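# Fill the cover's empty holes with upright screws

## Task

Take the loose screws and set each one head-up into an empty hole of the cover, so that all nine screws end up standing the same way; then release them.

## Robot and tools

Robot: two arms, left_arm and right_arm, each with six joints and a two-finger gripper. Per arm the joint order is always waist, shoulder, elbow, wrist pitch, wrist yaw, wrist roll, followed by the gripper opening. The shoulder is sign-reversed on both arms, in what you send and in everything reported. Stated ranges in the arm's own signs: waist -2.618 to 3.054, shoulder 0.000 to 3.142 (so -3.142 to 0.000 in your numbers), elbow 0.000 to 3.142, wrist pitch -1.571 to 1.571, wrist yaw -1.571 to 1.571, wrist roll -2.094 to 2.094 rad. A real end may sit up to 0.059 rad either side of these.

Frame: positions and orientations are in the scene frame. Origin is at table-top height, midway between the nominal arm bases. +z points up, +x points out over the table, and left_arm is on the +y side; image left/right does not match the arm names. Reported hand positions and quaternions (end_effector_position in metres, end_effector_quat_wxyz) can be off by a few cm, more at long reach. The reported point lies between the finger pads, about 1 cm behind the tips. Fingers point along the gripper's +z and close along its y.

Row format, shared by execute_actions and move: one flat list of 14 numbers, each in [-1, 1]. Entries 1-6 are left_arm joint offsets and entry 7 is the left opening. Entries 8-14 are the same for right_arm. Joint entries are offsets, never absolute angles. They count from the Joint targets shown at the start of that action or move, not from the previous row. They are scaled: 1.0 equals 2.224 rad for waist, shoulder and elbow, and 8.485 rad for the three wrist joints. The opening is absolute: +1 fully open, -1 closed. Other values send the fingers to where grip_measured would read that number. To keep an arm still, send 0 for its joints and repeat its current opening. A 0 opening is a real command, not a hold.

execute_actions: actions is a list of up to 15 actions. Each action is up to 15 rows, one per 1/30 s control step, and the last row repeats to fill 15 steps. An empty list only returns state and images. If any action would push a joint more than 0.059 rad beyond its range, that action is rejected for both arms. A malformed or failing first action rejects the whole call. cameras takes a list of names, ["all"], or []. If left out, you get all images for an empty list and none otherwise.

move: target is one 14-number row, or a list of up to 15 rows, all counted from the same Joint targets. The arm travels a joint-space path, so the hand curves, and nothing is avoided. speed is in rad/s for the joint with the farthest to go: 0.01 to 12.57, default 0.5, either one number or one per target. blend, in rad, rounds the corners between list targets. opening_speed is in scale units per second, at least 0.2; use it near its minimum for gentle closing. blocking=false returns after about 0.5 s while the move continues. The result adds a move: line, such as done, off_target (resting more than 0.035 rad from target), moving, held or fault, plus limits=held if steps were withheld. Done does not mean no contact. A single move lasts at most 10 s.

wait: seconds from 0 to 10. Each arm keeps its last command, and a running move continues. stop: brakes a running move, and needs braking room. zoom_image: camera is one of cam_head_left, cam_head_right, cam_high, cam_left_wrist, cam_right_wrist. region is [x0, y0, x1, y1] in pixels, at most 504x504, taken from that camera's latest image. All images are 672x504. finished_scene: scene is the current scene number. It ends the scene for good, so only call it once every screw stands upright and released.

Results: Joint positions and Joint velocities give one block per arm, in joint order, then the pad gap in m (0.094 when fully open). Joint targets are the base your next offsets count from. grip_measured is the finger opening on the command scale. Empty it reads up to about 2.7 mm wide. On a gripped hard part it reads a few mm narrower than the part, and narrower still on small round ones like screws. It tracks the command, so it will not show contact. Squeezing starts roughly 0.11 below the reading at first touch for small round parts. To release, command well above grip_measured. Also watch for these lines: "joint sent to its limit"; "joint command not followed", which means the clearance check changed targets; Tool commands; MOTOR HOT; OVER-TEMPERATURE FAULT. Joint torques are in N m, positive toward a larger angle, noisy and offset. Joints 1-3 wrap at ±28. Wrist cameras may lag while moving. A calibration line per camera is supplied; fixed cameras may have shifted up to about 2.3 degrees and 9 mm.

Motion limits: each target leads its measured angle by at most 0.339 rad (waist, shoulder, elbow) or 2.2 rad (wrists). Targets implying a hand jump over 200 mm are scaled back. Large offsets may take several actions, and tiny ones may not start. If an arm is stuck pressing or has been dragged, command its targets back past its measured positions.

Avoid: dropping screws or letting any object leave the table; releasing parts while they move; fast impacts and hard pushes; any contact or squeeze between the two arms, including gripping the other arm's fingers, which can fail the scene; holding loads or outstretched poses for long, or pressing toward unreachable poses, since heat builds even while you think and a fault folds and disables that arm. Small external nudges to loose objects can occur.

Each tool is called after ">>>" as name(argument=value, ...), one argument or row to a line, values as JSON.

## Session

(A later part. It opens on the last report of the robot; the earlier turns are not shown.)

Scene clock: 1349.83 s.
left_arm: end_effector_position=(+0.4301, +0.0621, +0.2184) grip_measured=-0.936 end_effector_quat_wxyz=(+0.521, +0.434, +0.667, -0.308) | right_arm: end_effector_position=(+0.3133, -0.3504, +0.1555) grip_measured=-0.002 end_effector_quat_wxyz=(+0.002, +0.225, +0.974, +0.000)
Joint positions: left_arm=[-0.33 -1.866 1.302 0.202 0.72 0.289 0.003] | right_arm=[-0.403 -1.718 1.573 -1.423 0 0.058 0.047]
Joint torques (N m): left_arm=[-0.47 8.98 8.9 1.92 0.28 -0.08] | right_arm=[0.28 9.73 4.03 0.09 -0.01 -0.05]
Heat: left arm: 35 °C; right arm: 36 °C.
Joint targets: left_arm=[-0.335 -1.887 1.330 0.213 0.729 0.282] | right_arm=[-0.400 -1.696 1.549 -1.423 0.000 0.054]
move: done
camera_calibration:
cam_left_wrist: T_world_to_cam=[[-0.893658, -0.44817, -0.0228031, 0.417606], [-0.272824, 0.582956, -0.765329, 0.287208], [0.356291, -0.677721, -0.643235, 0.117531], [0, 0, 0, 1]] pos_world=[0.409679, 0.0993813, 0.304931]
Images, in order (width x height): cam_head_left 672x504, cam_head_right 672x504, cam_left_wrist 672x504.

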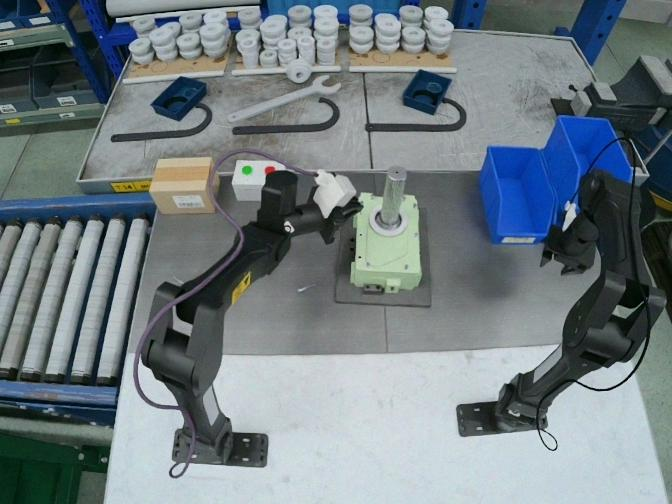

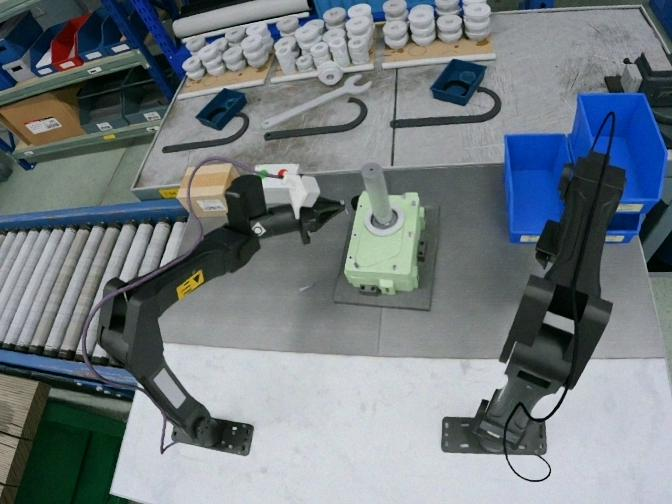

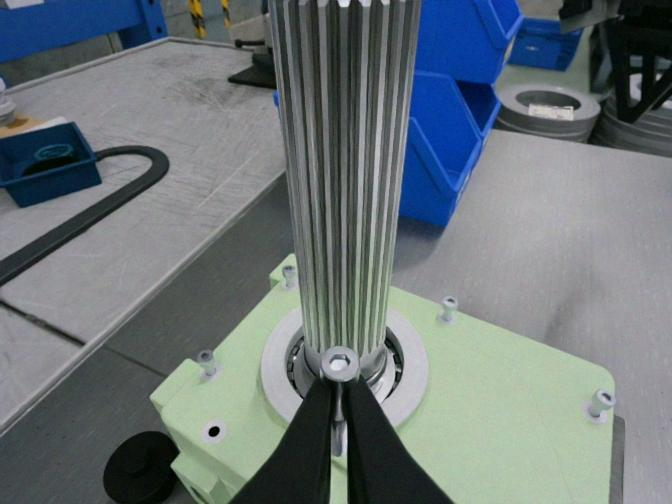

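>>> move(
  target=[-0.0055,-0.0445,-0.0778,0.0269,0,-0.0038,-1,0,0,0,0,0,0,0],
  speed=0.25,
  cameras=["cam_left_wrist","cam_head_right"],
)

>>> zoom_image(
  camera="cam_left_wrist",
  region=[270, 390, 420, 504],
)

>>> zoom_image(
  camera="cam_head_right",
  region=[330, 210, 380, 260],
)

Scene clock: 1367.33 s.
left_arm: end_effector_position=(+0.4261, +0.0566, +0.1585) grip_measured=-0.936 end_effector_quat_wxyz=(+0.515, +0.428, +0.671, -0.320) | right_arm: end_effector_position=(+0.3133, -0.3504, +0.1555) grip_measured=-0.002 end_effector_quat_wxyz=(+0.002, +0.225, +0.974, +0.000)
Joint positions: left_arm=[-0.342 -1.962 1.171 0.43 0.72 0.256 0.003] | right_arm=[-0.403 -1.718 1.573 -1.423 0 0.058 0.047]
Joint torques (N m): left_arm=[-0.43 9.07 4.86 1.92 0.26 -0.1] | right_arm=[0.28 9.73 4.01 0.09 -0.01 -0.06]
Heat: left arm: 36 °C; right arm: 36 °C.
Joint targets: left_arm=[-0.347 -1.986 1.157 0.441 0.729 0.249] | right_arm=[-0.400 -1.696 1.549 -1.423 0.000 0.054]
move: done
camera_calibration:
cam_left_wrist: T_world_to_cam=[[-0.895623, -0.44475, 0.00759377, 0.406205], [-0.291047, 0.573021, -0.766119, 0.252015], [0.33638, -0.688364, -0.642654, 0.0857712], [0, 0, 0, 1]] pos_world=[0.408304, 0.0952915, 0.24511]
Images, in order (width x height): cam_head_right 672x504, cam_left_wrist 672x504.

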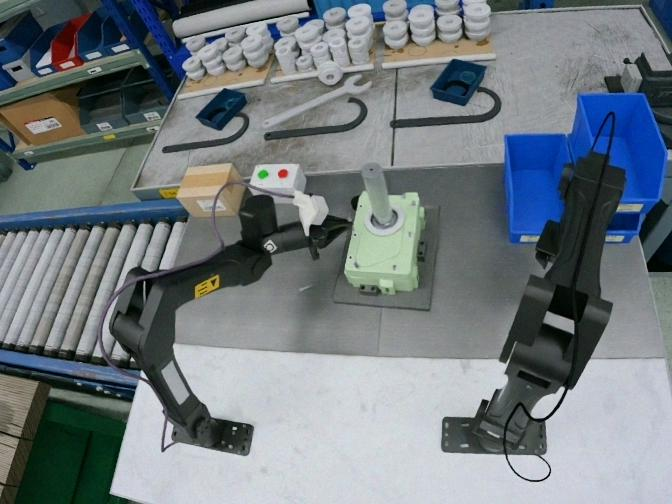

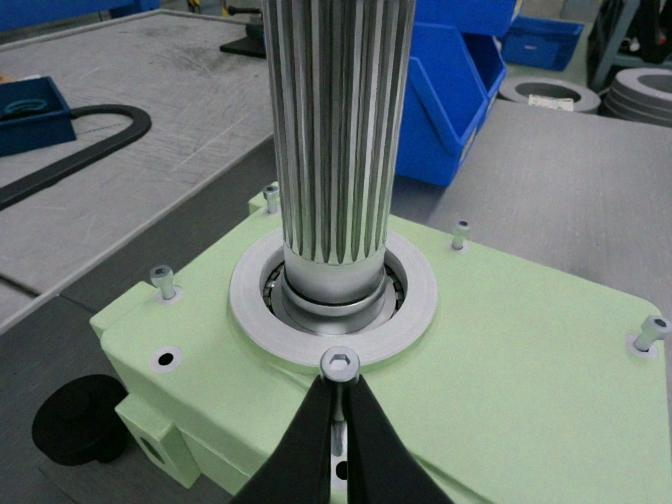

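Scaled by 3.360 from the camera's 672x504 image, which has a finer 960x720 frame.

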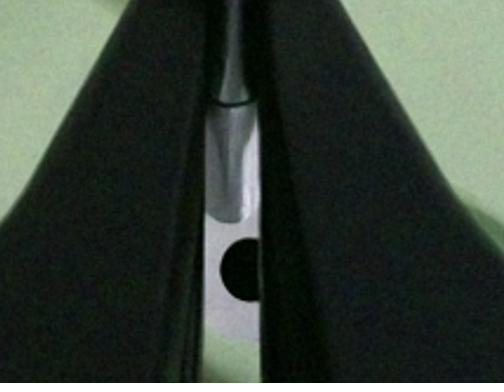

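Scaled by 10.080 from the camera's 672x504 image, which has a finer 960x720 frame.

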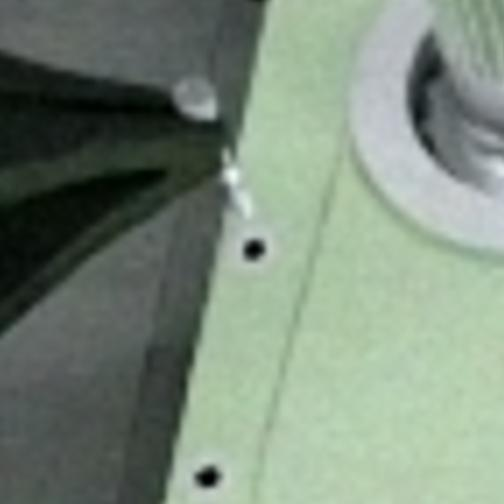

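>>> move(
  target=[-0.0018,-0.0076,-0.0065,0.0031,0,0,-1,0,0,0,0,0,0,0],
  speed=0.1,
  cameras=["cam_left_wrist"],
)

>>> zoom_image(
  camera="cam_left_wrist",
  region=[270, 390, 420, 504],
)

Scene clock: 1384.33 s.
left_arm: end_effector_position=(+0.4248, +0.0549, +0.1511) grip_measured=-0.936 end_effector_quat_wxyz=(+0.514, +0.429, +0.670, -0.321) | right_arm: end_effector_position=(+0.3133, -0.3504, +0.1555) grip_measured=-0.002 end_effector_quat_wxyz=(+0.002, +0.225, +0.974, +0.000)
Joint positions: left_arm=[-0.346 -1.976 1.158 0.456 0.72 0.256 0.003] | right_arm=[-0.403 -1.718 1.573 -1.423 0 0.058 0.047]
Joint torques (N m): left_arm=[-0.46 8.75 4.7 1.89 0.26 -0.08] | right_arm=[0.28 9.73 4.01 0.09 -0.01 -0.06]
Heat: left arm: 36 °C; right arm: 36 °C.
Joint targets: left_arm=[-0.351 -2.003 1.143 0.467 0.730 0.250] | right_arm=[-0.400 -1.696 1.549 -1.423 0.000 0.054]
move: done
camera_calibration:
cam_left_wrist: T_world_to_cam=[[-0.897464, -0.441013, 0.00814157, 0.404743], [-0.289198, 0.574382, -0.7658, 0.245959], [0.333051, -0.689633, -0.643027, 0.0818775], [0, 0, 0, 1]] pos_world=[0.407104, 0.093688, 0.23771]
Images, in order (width x height): cam_left_wrist 672x504.

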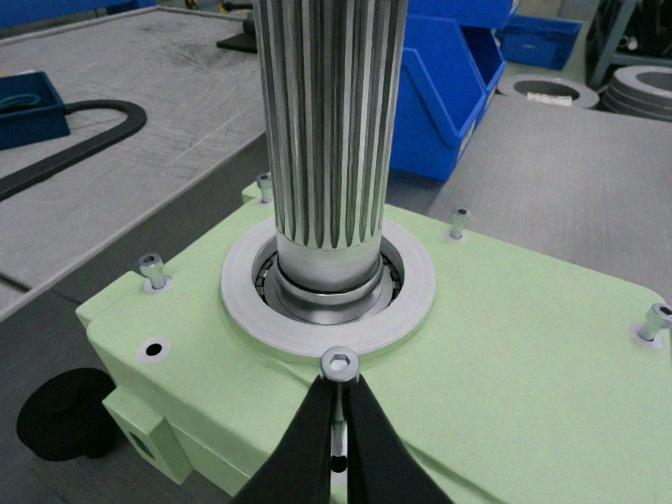

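Scaled by 3.360 from the camera's 672x504 image, which has a finer 960x720 frame.

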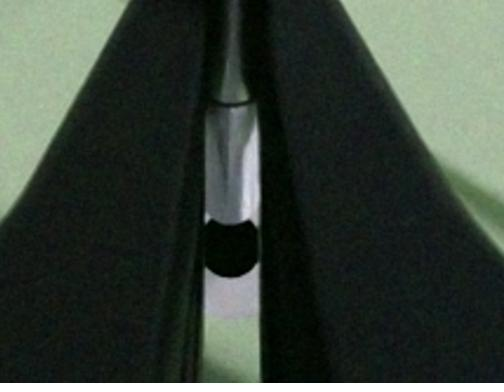

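>>> move(
  target=[
    [0.0117,0.0463,0.0706,-0.0256,0,0,-1,0,0,0,0,0,0,0],
    [0.0024,0.0037,-0.0055,0.0005,0,0,-1,0,0,0,0,0,0,0],
  ],
  speed=0.25,
  cameras=["cam_left_wrist","cam_head_right"],
)

>>> zoom_image(
  camera="cam_left_wrist",
  region=[270, 390, 420, 504],
)

>>> zoom_image(
  camera="cam_head_right",
  region=[330, 210, 380, 260],
)

Scene clock: 1464.03 s.
left_arm: end_effector_position=(+0.4235, +0.0582, +0.1486) grip_measured=-0.936 end_effector_quat_wxyz=(+0.513, +0.427, +0.673, -0.320) | right_arm: end_effector_position=(+0.3133, -0.3504, +0.1555) grip_measured=-0.002 end_effector_quat_wxyz=(+0.002, +0.225, +0.974, +0.000)
Joint positions: left_arm=[-0.341 -1.971 1.144 0.461 0.721 0.256 0.003] | right_arm=[-0.403 -1.718 1.573 -1.423 0 0.058 0.047]
Joint torques (N m): left_arm=[-0.46 9.06 4.77 1.91 0.27 -0.11] | right_arm=[0.28 9.72 4.01 0.09 -0.01 -0.05]
Heat: left arm: 36 °C; right arm: 36 °C.
Joint targets: left_arm=[-0.346 -1.995 1.130 0.471 0.729 0.249] | right_arm=[-0.400 -1.696 1.549 -1.423 0.000 0.054]
move: done
camera_calibration:
cam_left_wrist: T_world_to_cam=[[-0.895347, -0.445201, 0.0122431, 0.403773], [-0.29598, 0.574255, -0.7633, 0.24436], [0.332792, -0.687042, -0.645928, 0.0833357], [0, 0, 0, 1]] pos_world=[0.406109, 0.0966903, 0.235406]
Images, in order (width x height): cam_head_right 672x504, cam_left_wrist 672x504.

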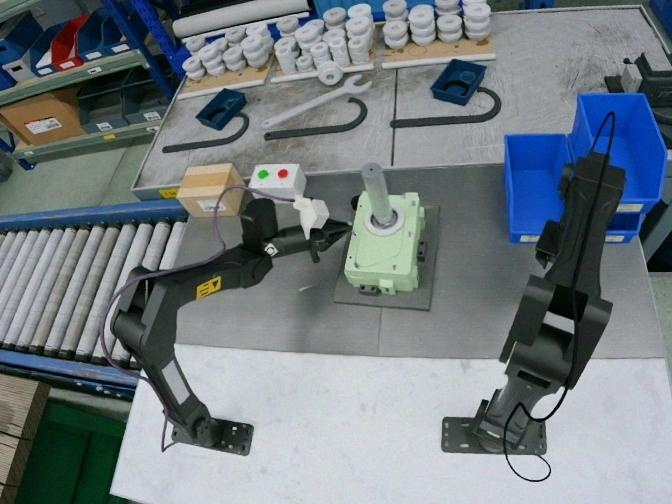

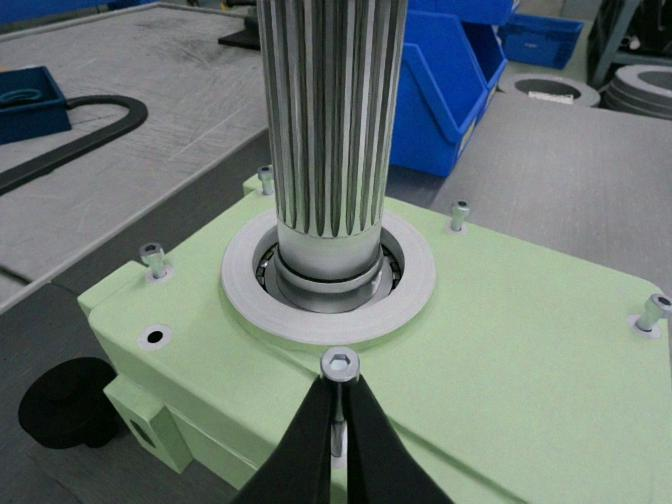

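Scaled by 3.360 from the camera's 672x504 image, which has a finer 960x720 frame.

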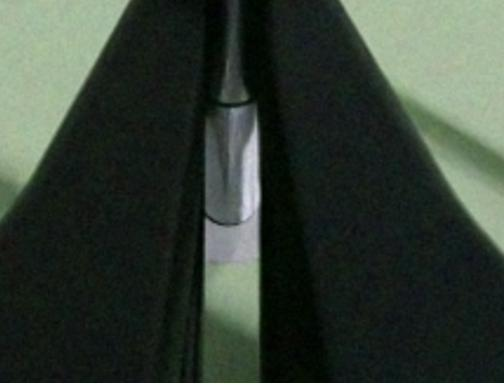

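Scaled by 10.080 from the camera's 672x504 image, which has a finer 960x720 frame.

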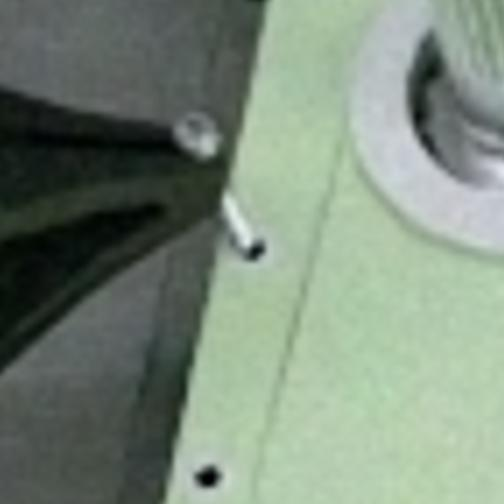

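>>> move(
  target=[-0.0009,-0.005,0,0.0036,0,0,-1,0,0,0,0,0,0,0],
  speed=0.1,
  cameras=["cam_left_wrist","cam_head_right"],
)

>>> zoom_image(
  camera="cam_left_wrist",
  region=[270, 390, 420, 504],
)

>>> zoom_image(
  camera="cam_head_right",
  region=[330, 210, 380, 260],
)

Scene clock: 1482.00 s.
left_arm: end_effector_position=(+0.4257, +0.0573, +0.1513) grip_measured=-0.936 end_effector_quat_wxyz=(+0.522, +0.428, +0.665, -0.318) | right_arm: end_effector_position=(+0.3133, -0.3504, +0.1555) grip_measured=-0.002 end_effector_quat_wxyz=(+0.002, +0.225, +0.974, +0.000)
Joint positions: left_arm=[-0.341 -1.978 1.144 0.491 0.721 0.256 0.003] | right_arm=[-0.403 -1.718 1.573 -1.423 0 0.058 0.047]
Joint torques (N m): left_arm=[-0.72 8.68 4.75 1.92 0.21 -0.08] | right_arm=[0.28 9.73 4.01 0.09 -0.01 -0.05]
Heat: left arm: 37 °C; right arm: 36 °C.
Joint targets: left_arm=[-0.348 -2.006 1.130 0.502 0.729 0.249] | right_arm=[-0.400 -1.696 1.549 -1.423 0.000 0.054]
move: done
camera_calibration:
cam_left_wrist: T_world_to_cam=[[-0.895407, -0.445228, -0.00426684, 0.407903], [-0.278485, 0.567491, -0.774855, 0.242168], [0.347409, -0.692622, -0.632125, 0.0756785], [0, 0, 0, 1]] pos_world=[0.406388, 0.0965983, 0.237224]
Images, in order (width x height): cam_head_right 672x504, cam_left_wrist 672x504.

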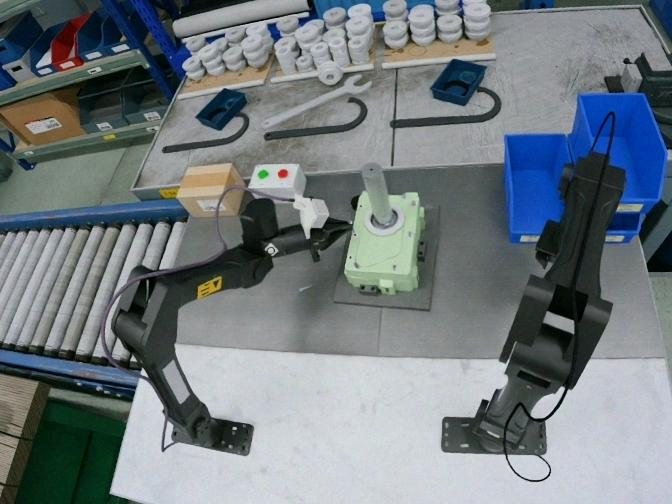

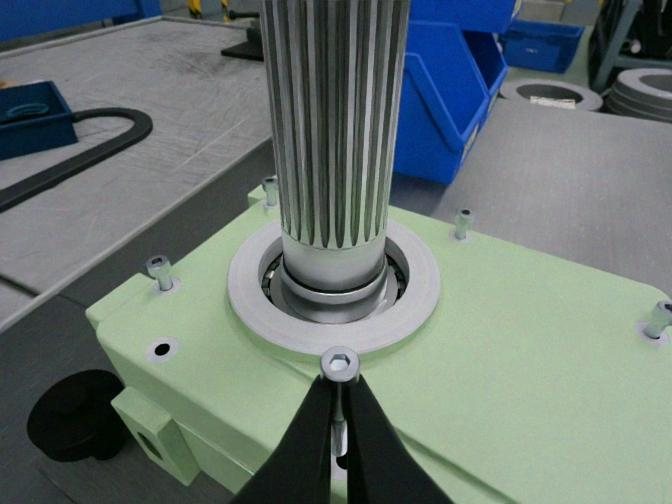

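Scaled by 3.360 from the camera's 672x504 image, which has a finer 960x720 frame.

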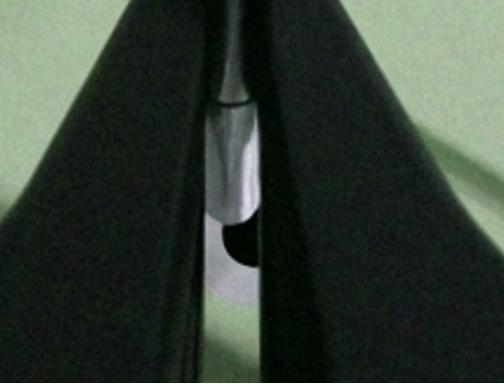

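Scaled by 10.080 from the camera's 672x504 image, which has a finer 960x720 frame.

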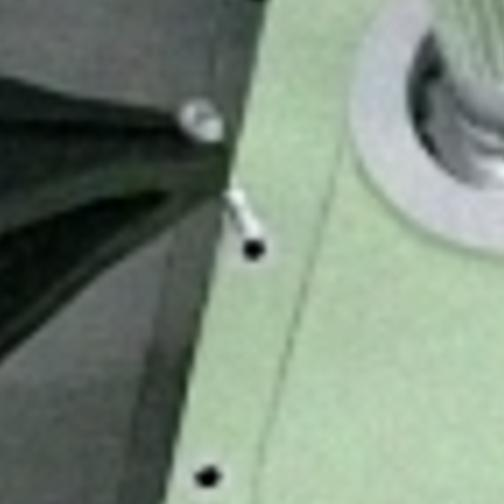

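>>> move(
  target=[0,0,0,-0.0045,0,0,-1,0,0,0,0,0,0,0],
  speed=0.1,
  cameras=["cam_left_wrist","cam_head_right"],
)

>>> zoom_image(
  camera="cam_left_wrist",
  region=[270, 390, 420, 504],
)

Scene clock: 1496.90 s.
left_arm: end_effector_position=(+0.4253, +0.0575, +0.1500) grip_measured=-0.936 end_effector_quat_wxyz=(+0.519, +0.428, +0.667, -0.319) | right_arm: end_effector_position=(+0.3133, -0.3504, +0.1555) grip_measured=-0.002 end_effector_quat_wxyz=(+0.002, +0.225, +0.974, +0.000)
Joint positions: left_arm=[-0.341 -1.978 1.144 0.485 0.721 0.256 0.003] | right_arm=[-0.403 -1.718 1.573 -1.423 0 0.058 0.047]
Joint torques (N m): left_arm=[-0.64 8.7 4.77 1.63 0.24 -0.08] | right_arm=[0.28 9.73 4.01 0.09 -0.01 -0.05]
Heat: left arm: 38 °C; right arm: 37 °C.
Joint targets: left_arm=[-0.348 -2.006 1.130 0.464 0.729 0.249] | right_arm=[-0.400 -1.696 1.549 -1.423 0.000 0.054]
move: done
camera_calibration:
cam_left_wrist: T_world_to_cam=[[-0.895427, -0.445208, 0.000349311, 0.406864], [-0.283416, 0.569416, -0.771648, 0.242461], [0.343345, -0.691053, -0.63605, 0.0772996], [0, 0, 0, 1]] pos_world=[0.406494, 0.096496, 0.236119]
Images, in order (width x height): cam_head_right 672x504, cam_left_wrist 672x504.

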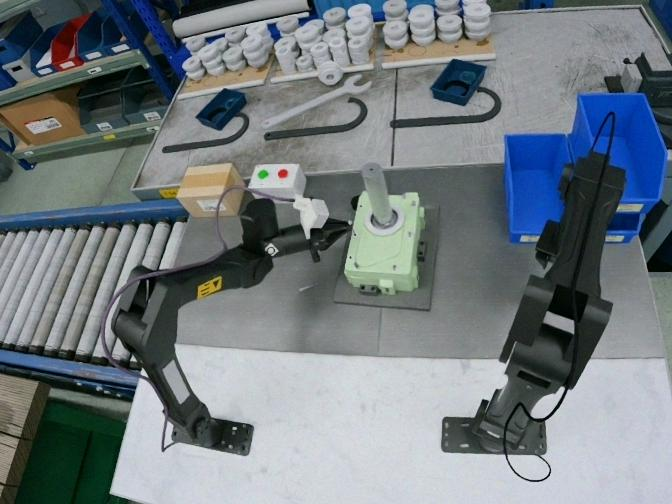

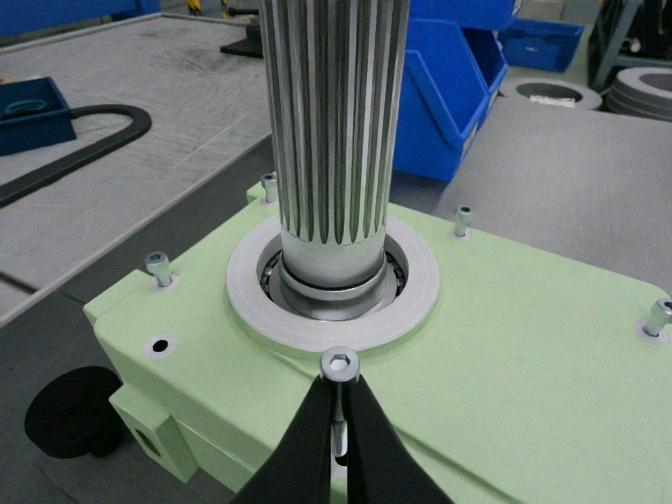

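Scaled by 3.360 from the camera's 672x504 image, which has a finer 960x720 frame.

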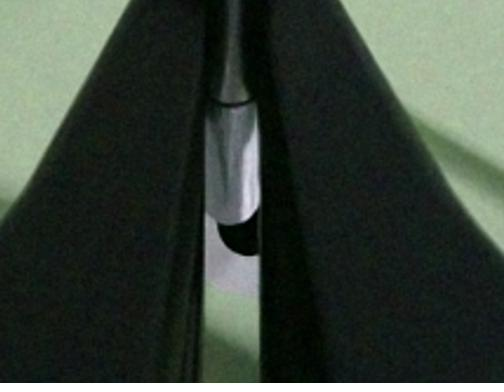

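>>> move(
  target=[0,0,0,-0.0017,0,0,-1,0,0,0,0,0,0,0],
  speed=0.1,
  cameras=["cam_left_wrist","cam_head_right"],
)

>>> zoom_image(
  camera="cam_left_wrist",
  region=[270, 390, 420, 504],
)

>>> zoom_image(
  camera="cam_head_right",
  region=[330, 210, 380, 260],
)

Scene clock: 1505.63 s.
left_arm: end_effector_position=(+0.4243, +0.0579, +0.1472) grip_measured=-0.936 end_effector_quat_wxyz=(+0.514, +0.427, +0.672, -0.320) | right_arm: end_effector_position=(+0.3133, -0.3504, +0.1555) grip_measured=-0.002 end_effector_quat_wxyz=(+0.002, +0.225, +0.974, +0.000)
Joint positions: left_arm=[-0.341 -1.978 1.144 0.47 0.721 0.256 0.003] | right_arm=[-0.403 -1.718 1.573 -1.423 0 0.058 0.047]
Joint torques (N m): left_arm=[-0.58 8.87 4.85 1.61 0.25 -0.09] | right_arm=[0.28 9.73 4.01 0.09 -0.01 -0.05]
Heat: left arm: 38 °C; right arm: 37 °C.
Joint targets: left_arm=[-0.348 -2.006 1.130 0.449 0.729 0.249] | right_arm=[-0.400 -1.696 1.549 -1.423 0.000 0.054]
move: done
camera_calibration:
cam_left_wrist: T_world_to_cam=[[-0.895348, -0.44525, 0.0101821, 0.404726], [-0.293841, 0.573393, -0.764773, 0.24299], [0.334677, -0.68773, -0.644219, 0.0808682], [0, 0, 0, 1]] pos_world=[0.406706, 0.0964913, 0.233808]
Images, in order (width x height): cam_head_right 672x504, cam_left_wrist 672x504.

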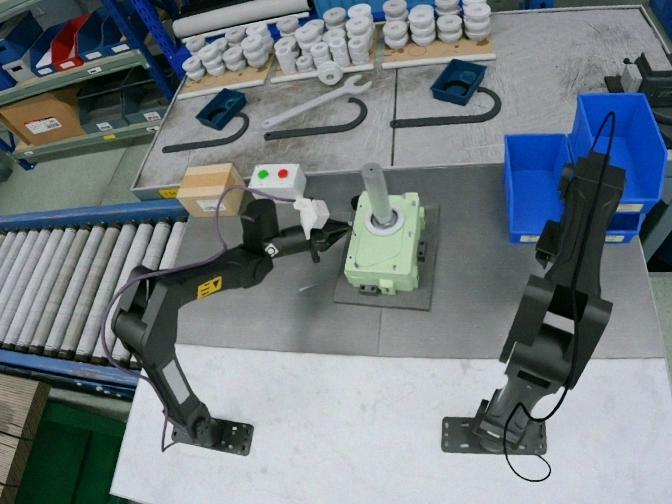

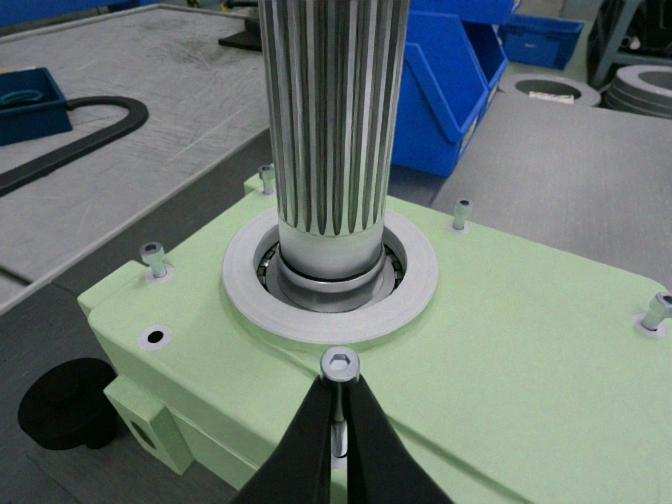

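Scaled by 3.360 from the camera's 672x504 image, which has a finer 960x720 frame.

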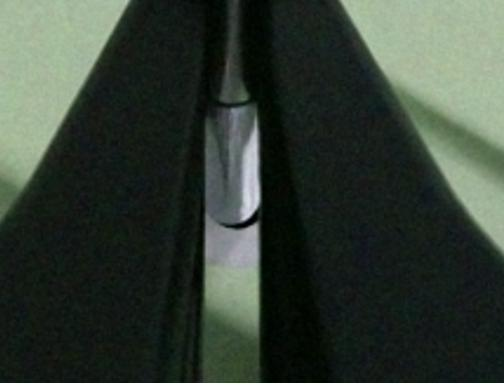

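Scaled by 10.080 from the camera's 672x504 image, which has a finer 960x720 frame.

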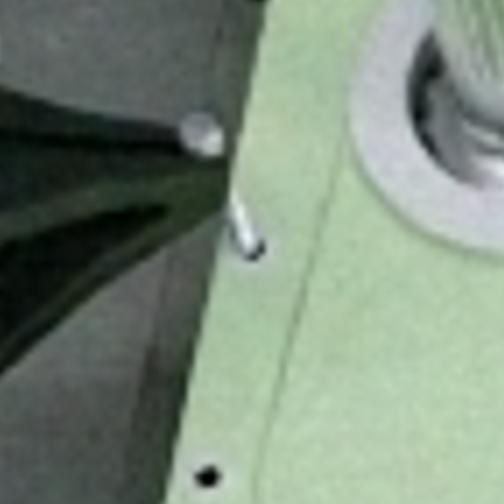

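>>> move(
  target=[
    [-0.0007,0,0,0.0033,0,0,-1,0,0,0,0,0,0,0],
    [-0.0007,-0.0045,-0.0036,0.0055,0,0,-1,0,0,0,0,0,0,0],
  ],
  speed=[0.1,0.03],
  cameras=["cam_left_wrist","cam_head_right"],
)

>>> zoom_image(
  camera="cam_left_wrist",
  region=[270, 390, 420, 504],
)

>>> zoom_image(
  camera="cam_head_right",
  region=[330, 210, 380, 260],
)

Scene clock: 1522.73 s.
left_arm: end_effector_position=(+0.4238, +0.0563, +0.1440) grip_measured=-0.936 end_effector_quat_wxyz=(+0.514, +0.428, +0.670, -0.321) | right_arm: end_effector_position=(+0.3133, -0.3504, +0.1555) grip_measured=-0.002 end_effector_quat_wxyz=(+0.002, +0.225, +0.974, +0.000)
Joint positions: left_arm=[-0.344 -1.986 1.139 0.485 0.721 0.256 0.003] | right_arm=[-0.403 -1.718 1.573 -1.423 0 0.058 0.047]
Joint torques (N m): left_arm=[-0.42 8.62 4.53 1.92 0.26 -0.09] | right_arm=[0.28 9.73 4.01 0.09 -0.01 -0.05]
Heat: left arm: 38 °C; right arm: 37 °C.
Joint targets: left_arm=[-0.349 -2.016 1.123 0.496 0.729 0.249] | right_arm=[-0.400 -1.696 1.549 -1.423 0.000 0.054]
move: done
camera_calibration:
cam_left_wrist: T_world_to_cam=[[-0.896707, -0.44254, 0.00863029, 0.404248], [-0.290479, 0.573655, -0.76586, 0.240031], [0.333973, -0.689259, -0.64295, 0.0781839], [0, 0, 0, 1]] pos_world=[0.406104, 0.0950896, 0.23061]
Images, in order (width x height): cam_head_right 672x504, cam_left_wrist 672x504.

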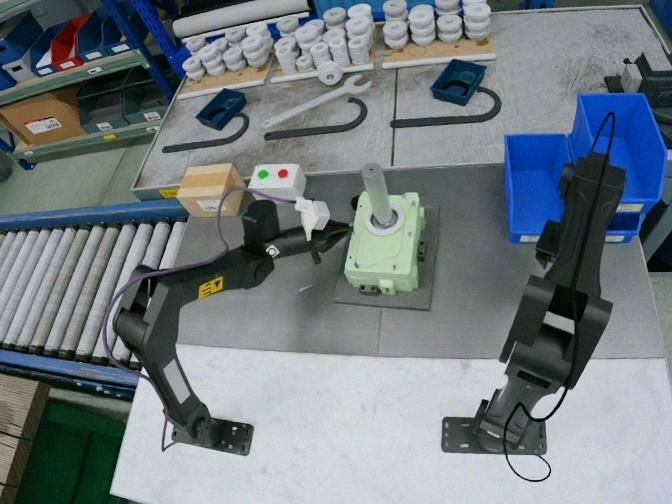

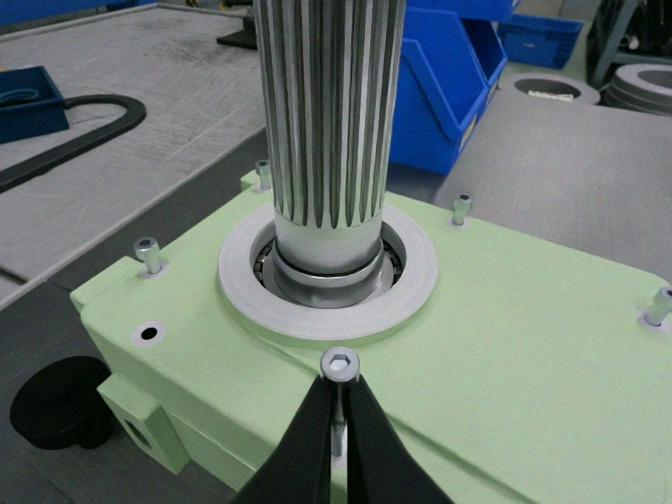

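Scaled by 3.360 from the camera's 672x504 image, which has a finer 960x720 frame.

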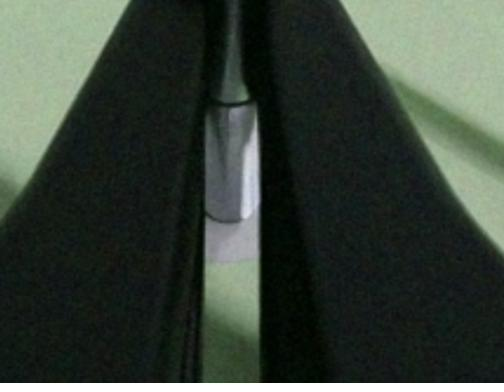

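Scaled by 10.080 from the camera's 672x504 image, which has a finer 960x720 frame.

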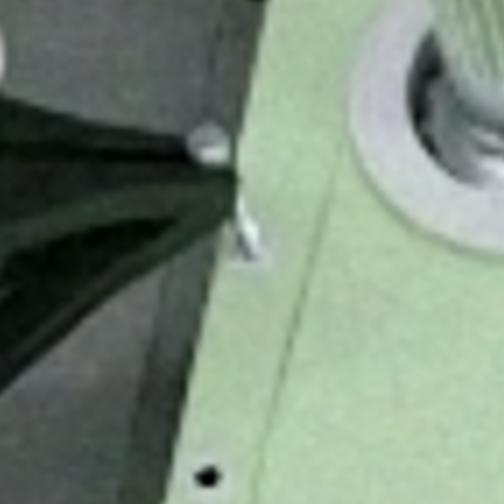

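>>> move(
  target=[0,-0.0055,-0.0045,0.0023,0,0,-1,0,0,0,0,0,0,0],
  speed=0.05,
  cameras=["cam_left_wrist"],
)

>>> zoom_image(
  camera="cam_left_wrist",
  region=[220, 330, 460, 504],
)

Scene clock: 1531.80 s.
left_arm: end_effector_position=(+0.4238, +0.0563, +0.1390) grip_measured=-0.936 end_effector_quat_wxyz=(+0.515, +0.429, +0.669, -0.320) | right_arm: end_effector_position=(+0.3133, -0.3504, +0.1555) grip_measured=-0.002 end_effector_quat_wxyz=(+0.002, +0.225, +0.974, +0.000)
Joint positions: left_arm=[-0.344 -1.998 1.13 0.509 0.721 0.256 0.003] | right_arm=[-0.403 -1.718 1.573 -1.423 0 0.058 0.047]
Joint torques (N m): left_arm=[-0.49 8.61 4.42 1.87 0.25 -0.11] | right_arm=[0.29 9.73 4.01 0.09 -0.01 -0.05]
Heat: left arm: 38 °C; right arm: 37 °C.
Joint targets: left_arm=[-0.349 -2.029 1.113 0.515 0.729 0.249] | right_arm=[-0.400 -1.696 1.549 -1.423 0.000 0.054]
move: done
camera_calibration:
cam_left_wrist: T_world_to_cam=[[-0.896751, -0.442487, 0.00655185, 0.404636], [-0.288268, 0.572848, -0.767298, 0.235514], [0.335766, -0.689964, -0.641257, 0.074001], [0, 0, 0, 1]] pos_world=[0.405902, 0.0951906, 0.225512]
Images, in order (width x height): cam_left_wrist 672x504.

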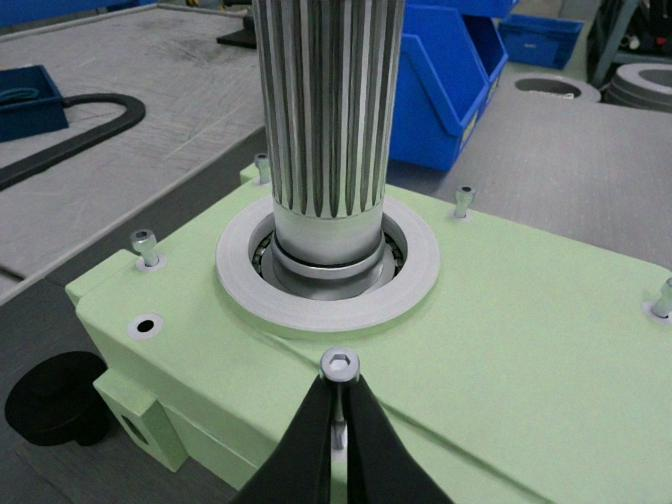

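Scaled by 2.100 from the camera's 672x504 image, which has a finer 960x720 frame.

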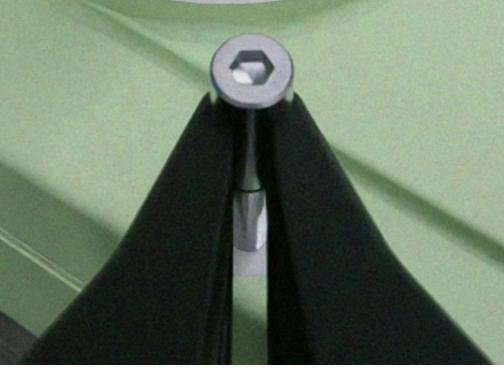

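>>> move(
  target=[0,-0.0095,-0.008,0.0042,0,0,-1,0,0,0,0,0,0,0],
  speed=0.06,
  cameras=["cam_left_wrist","cam_head_right"],
)

>>> zoom_image(
  camera="cam_left_wrist",
  region=[220, 330, 460, 504],
)

>>> zoom_image(
  camera="cam_head_right",
  region=[330, 210, 380, 260],
)

Scene clock: 1545.03 s.
left_arm: end_effector_position=(+0.4237, +0.0564, +0.1314) grip_measured=-0.936 end_effector_quat_wxyz=(+0.519, +0.429, +0.667, -0.320) | right_arm: end_effector_position=(+0.3133, -0.3504, +0.1555) grip_measured=-0.002 end_effector_quat_wxyz=(+0.002, +0.225, +0.974, +0.000)
Joint positions: left_arm=[-0.344 -2.018 1.114 0.554 0.721 0.256 0.003] | right_arm=[-0.403 -1.718 1.573 -1.423 0 0.058 0.047]
Joint torques (N m): left_arm=[-0.32 8.51 4.11 1.78 0.25 -0.08] | right_arm=[0.28 9.72 4.01 0.09 -0.01 -0.05]
Heat: left arm: 38 °C; right arm: 37 °C.
Joint targets: left_arm=[-0.349 -2.050 1.095 0.551 0.729 0.249] | right_arm=[-0.400 -1.696 1.549 -1.423 0.000 0.054]
move: done
camera_calibration:
cam_left_wrist: T_world_to_cam=[[-0.896777, -0.442483, 0.000612856, 0.4054], [-0.281972, 0.570403, -0.771448, 0.22756], [0.341003, -0.691989, -0.636292, 0.0663475], [0, 0, 0, 1]] pos_world=[0.405094, 0.0954935, 0.217518]
Images, in order (width x height): cam_head_right 672x504, cam_left_wrist 672x504.

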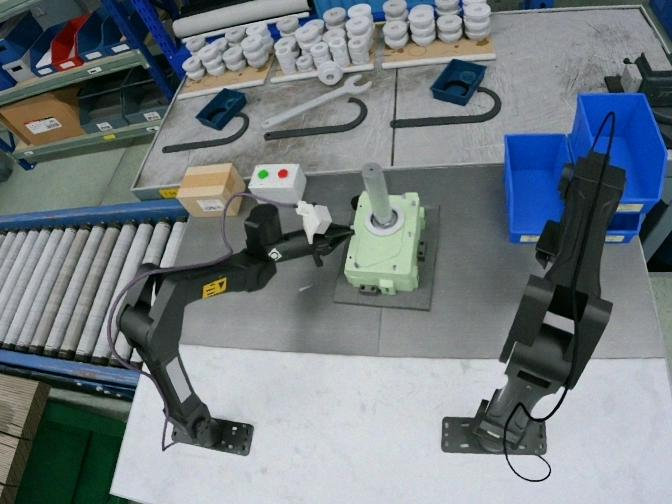

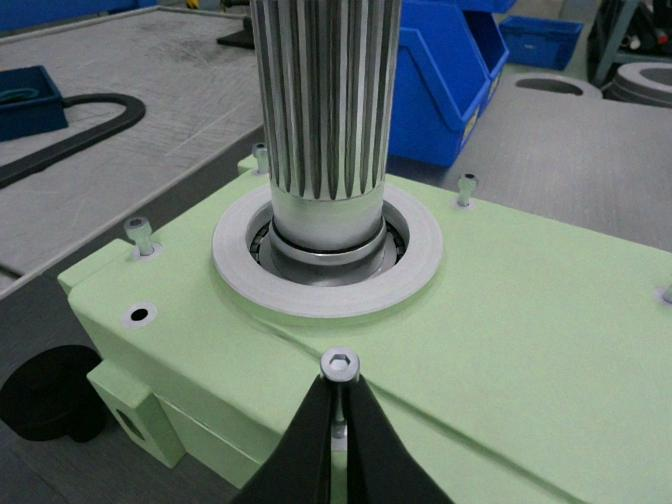

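Scaled by 2.100 from the camera's 672x504 image, which has a finer 960x720 frame.

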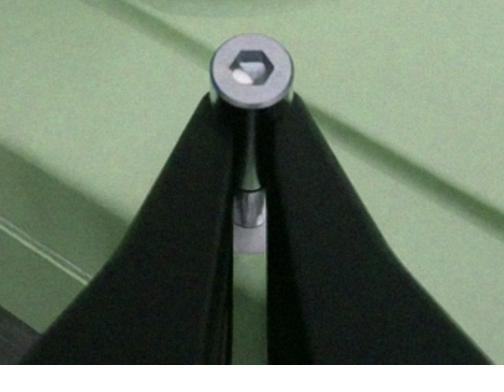

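Scaled by 10.080 from the camera's 672x504 image, which has a finer 960x720 frame.

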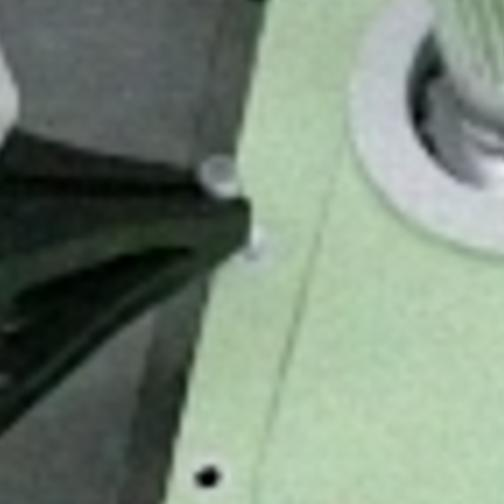

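>>> move(
  target=[0,-0.0095,-0.008,0.0034,0,0,-1,0,0,0,0,0,0,0],
  speed=0.06,
  cameras=["cam_left_wrist","cam_head_right"],
)

>>> zoom_image(
  camera="cam_left_wrist",
  region=[220, 330, 460, 504],
)

>>> zoom_image(
  camera="cam_head_right",
  region=[330, 210, 380, 260],
)

Scene clock: 1552.70 s.
left_arm: end_effector_position=(+0.4233, +0.0559, +0.1288) grip_measured=-0.936 end_effector_quat_wxyz=(+0.526, +0.431, +0.660, -0.320) | right_arm: end_effector_position=(+0.3133, -0.3504, +0.1555) grip_measured=-0.002 end_effector_quat_wxyz=(+0.002, +0.225, +0.974, +0.000)
Joint positions: left_arm=[-0.344 -2.031 1.1 0.602 0.725 0.254 0.003] | right_arm=[-0.403 -1.718 1.573 -1.423 0 0.058 0.047]
Joint torques (N m): left_arm=[-0.38 7.82 3.71 1.62 0.16 -0.07] | right_arm=[0.28 9.73 4.01 0.09 -0.01 -0.05]
Heat: left arm: 38 °C; right arm: 37 °C.
Joint targets: left_arm=[-0.349 -2.071 1.077 0.580 0.730 0.249] | right_arm=[-0.400 -1.696 1.549 -1.423 0.000 0.054]
move: off_target (left_arm); left_arm: the shoulder is farthest, 0.040 rad from its target
camera_calibration:
cam_left_wrist: T_world_to_cam=[[-0.898271, -0.439299, -0.0112425, 0.40679], [-0.26595, 0.56382, -0.781907, 0.220691], [0.349829, -0.699374, -0.623294, 0.0595212], [0, 0, 0, 1]] pos_world=[0.403278, 0.0958997, 0.214233]
Images, in order (width x height): cam_head_right 672x504, cam_left_wrist 672x504.

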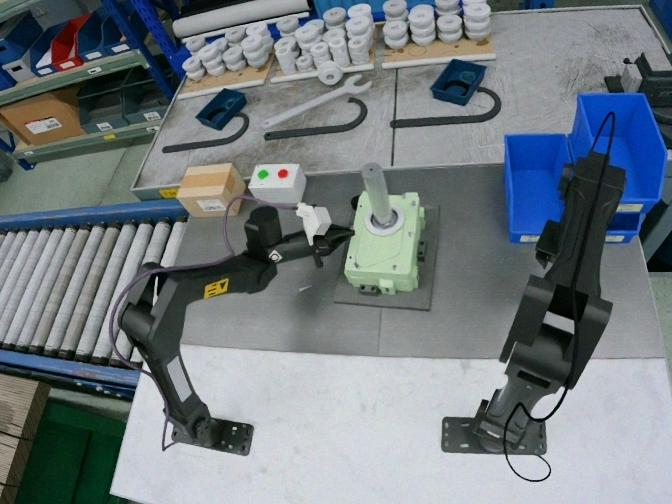

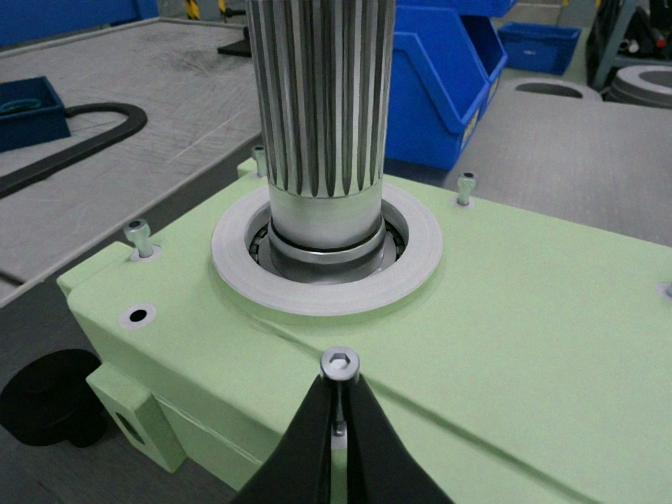

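Scaled by 2.100 from the camera's 672x504 image, which has a finer 960x720 frame.

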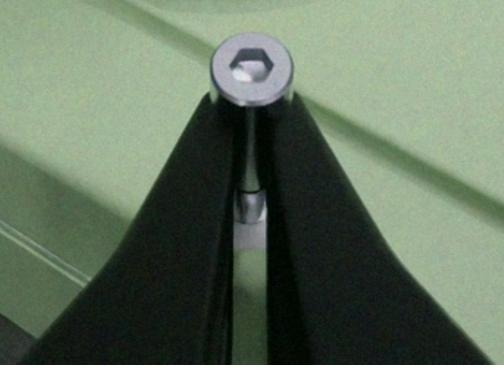

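Scaled by 10.080 from the camera's 672x504 image, which has a finer 960x720 frame.

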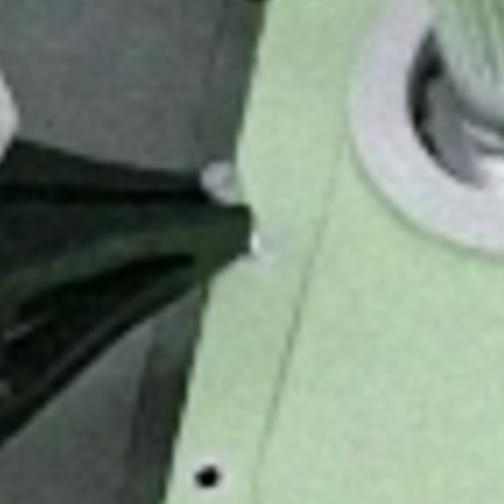

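>>> move(
  target=[0,0.006,0.004,0.001,0,0,-0.5,0,0,0,0,0,0,0],
  opening_speed=0.5,
  speed=0.1,
  cameras=["cam_left_wrist","cam_head_right"],
)

>>> zoom_image(
  camera="cam_left_wrist",
  region=[200, 300, 480, 504],
)

>>> zoom_image(
  camera="cam_head_right",
  region=[330, 200, 400, 270],
)

Scene clock: 1565.40 s.
left_arm: end_effector_position=(+0.4233, +0.0559, +0.1279) grip_measured=-0.503 end_effector_quat_wxyz=(+0.526, +0.430, +0.660, -0.320) | right_arm: end_effector_position=(+0.3133, -0.3504, +0.1555) grip_measured=-0.002 end_effector_quat_wxyz=(+0.002, +0.225, +0.974, +0.000)
Joint positions: left_arm=[-0.344 -2.033 1.1 0.603 0.725 0.254 0.023] | right_arm=[-0.403 -1.718 1.573 -1.423 0 0.058 0.047]
Joint torques (N m): left_arm=[-0.4 9.17 4.36 1.7 0.19 -0.06] | right_arm=[0.28 9.73 4.03 0.1 -0.01 -0.05]
Heat: left arm: 38 °C; right arm: 37 °C.
Joint targets: left_arm=[-0.349 -2.057 1.086 0.588 0.730 0.249] | right_arm=[-0.400 -1.696 1.549 -1.423 0.000 0.054]
move: done
camera_calibration:
cam_left_wrist: T_world_to_cam=[[-0.898253, -0.439362, -0.0101451, 0.406636], [-0.267061, 0.564034, -0.781373, 0.220406], [0.349028, -0.699161, -0.623981, 0.0594359], [0, 0, 0, 1]] pos_world=[0.403379, 0.0958994, 0.213432]
Images, in order (width x height): cam_head_right 672x504, cam_left_wrist 672x504.

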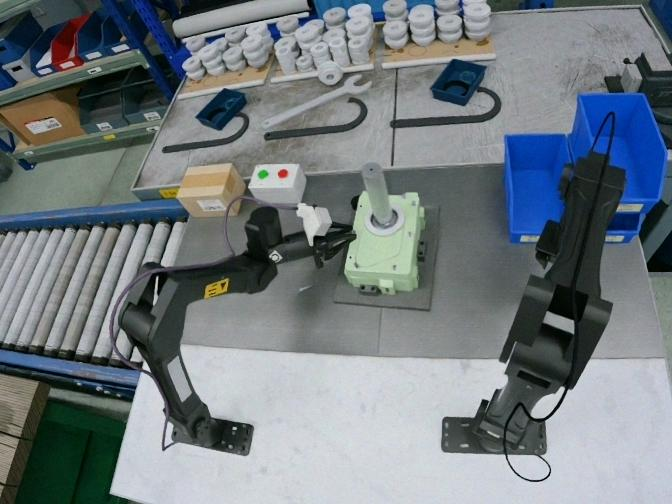

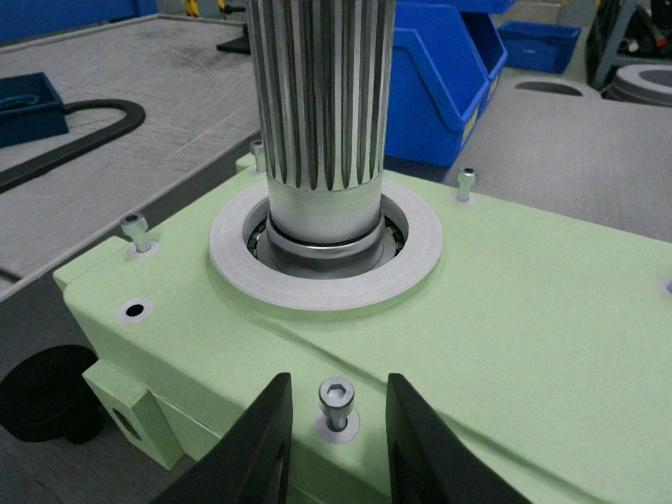

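Scaled by 1.800 from the camera's 672x504 image, which has a finer 960x720 frame.

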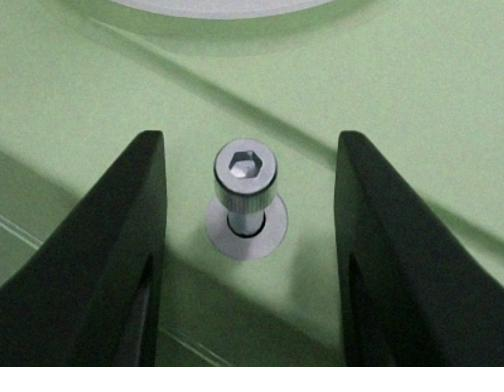

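Scaled by 7.200 from the camera's 672x504 image, which has a finer 960x720 frame.

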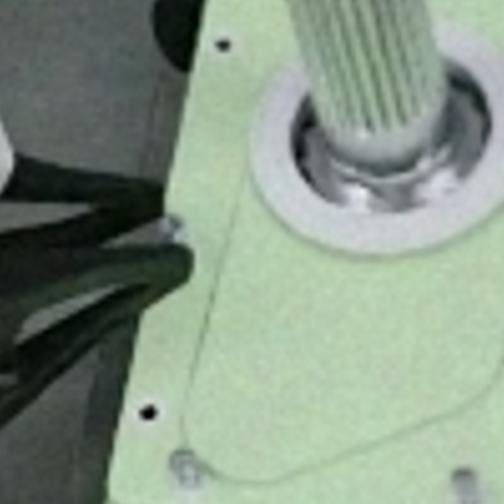

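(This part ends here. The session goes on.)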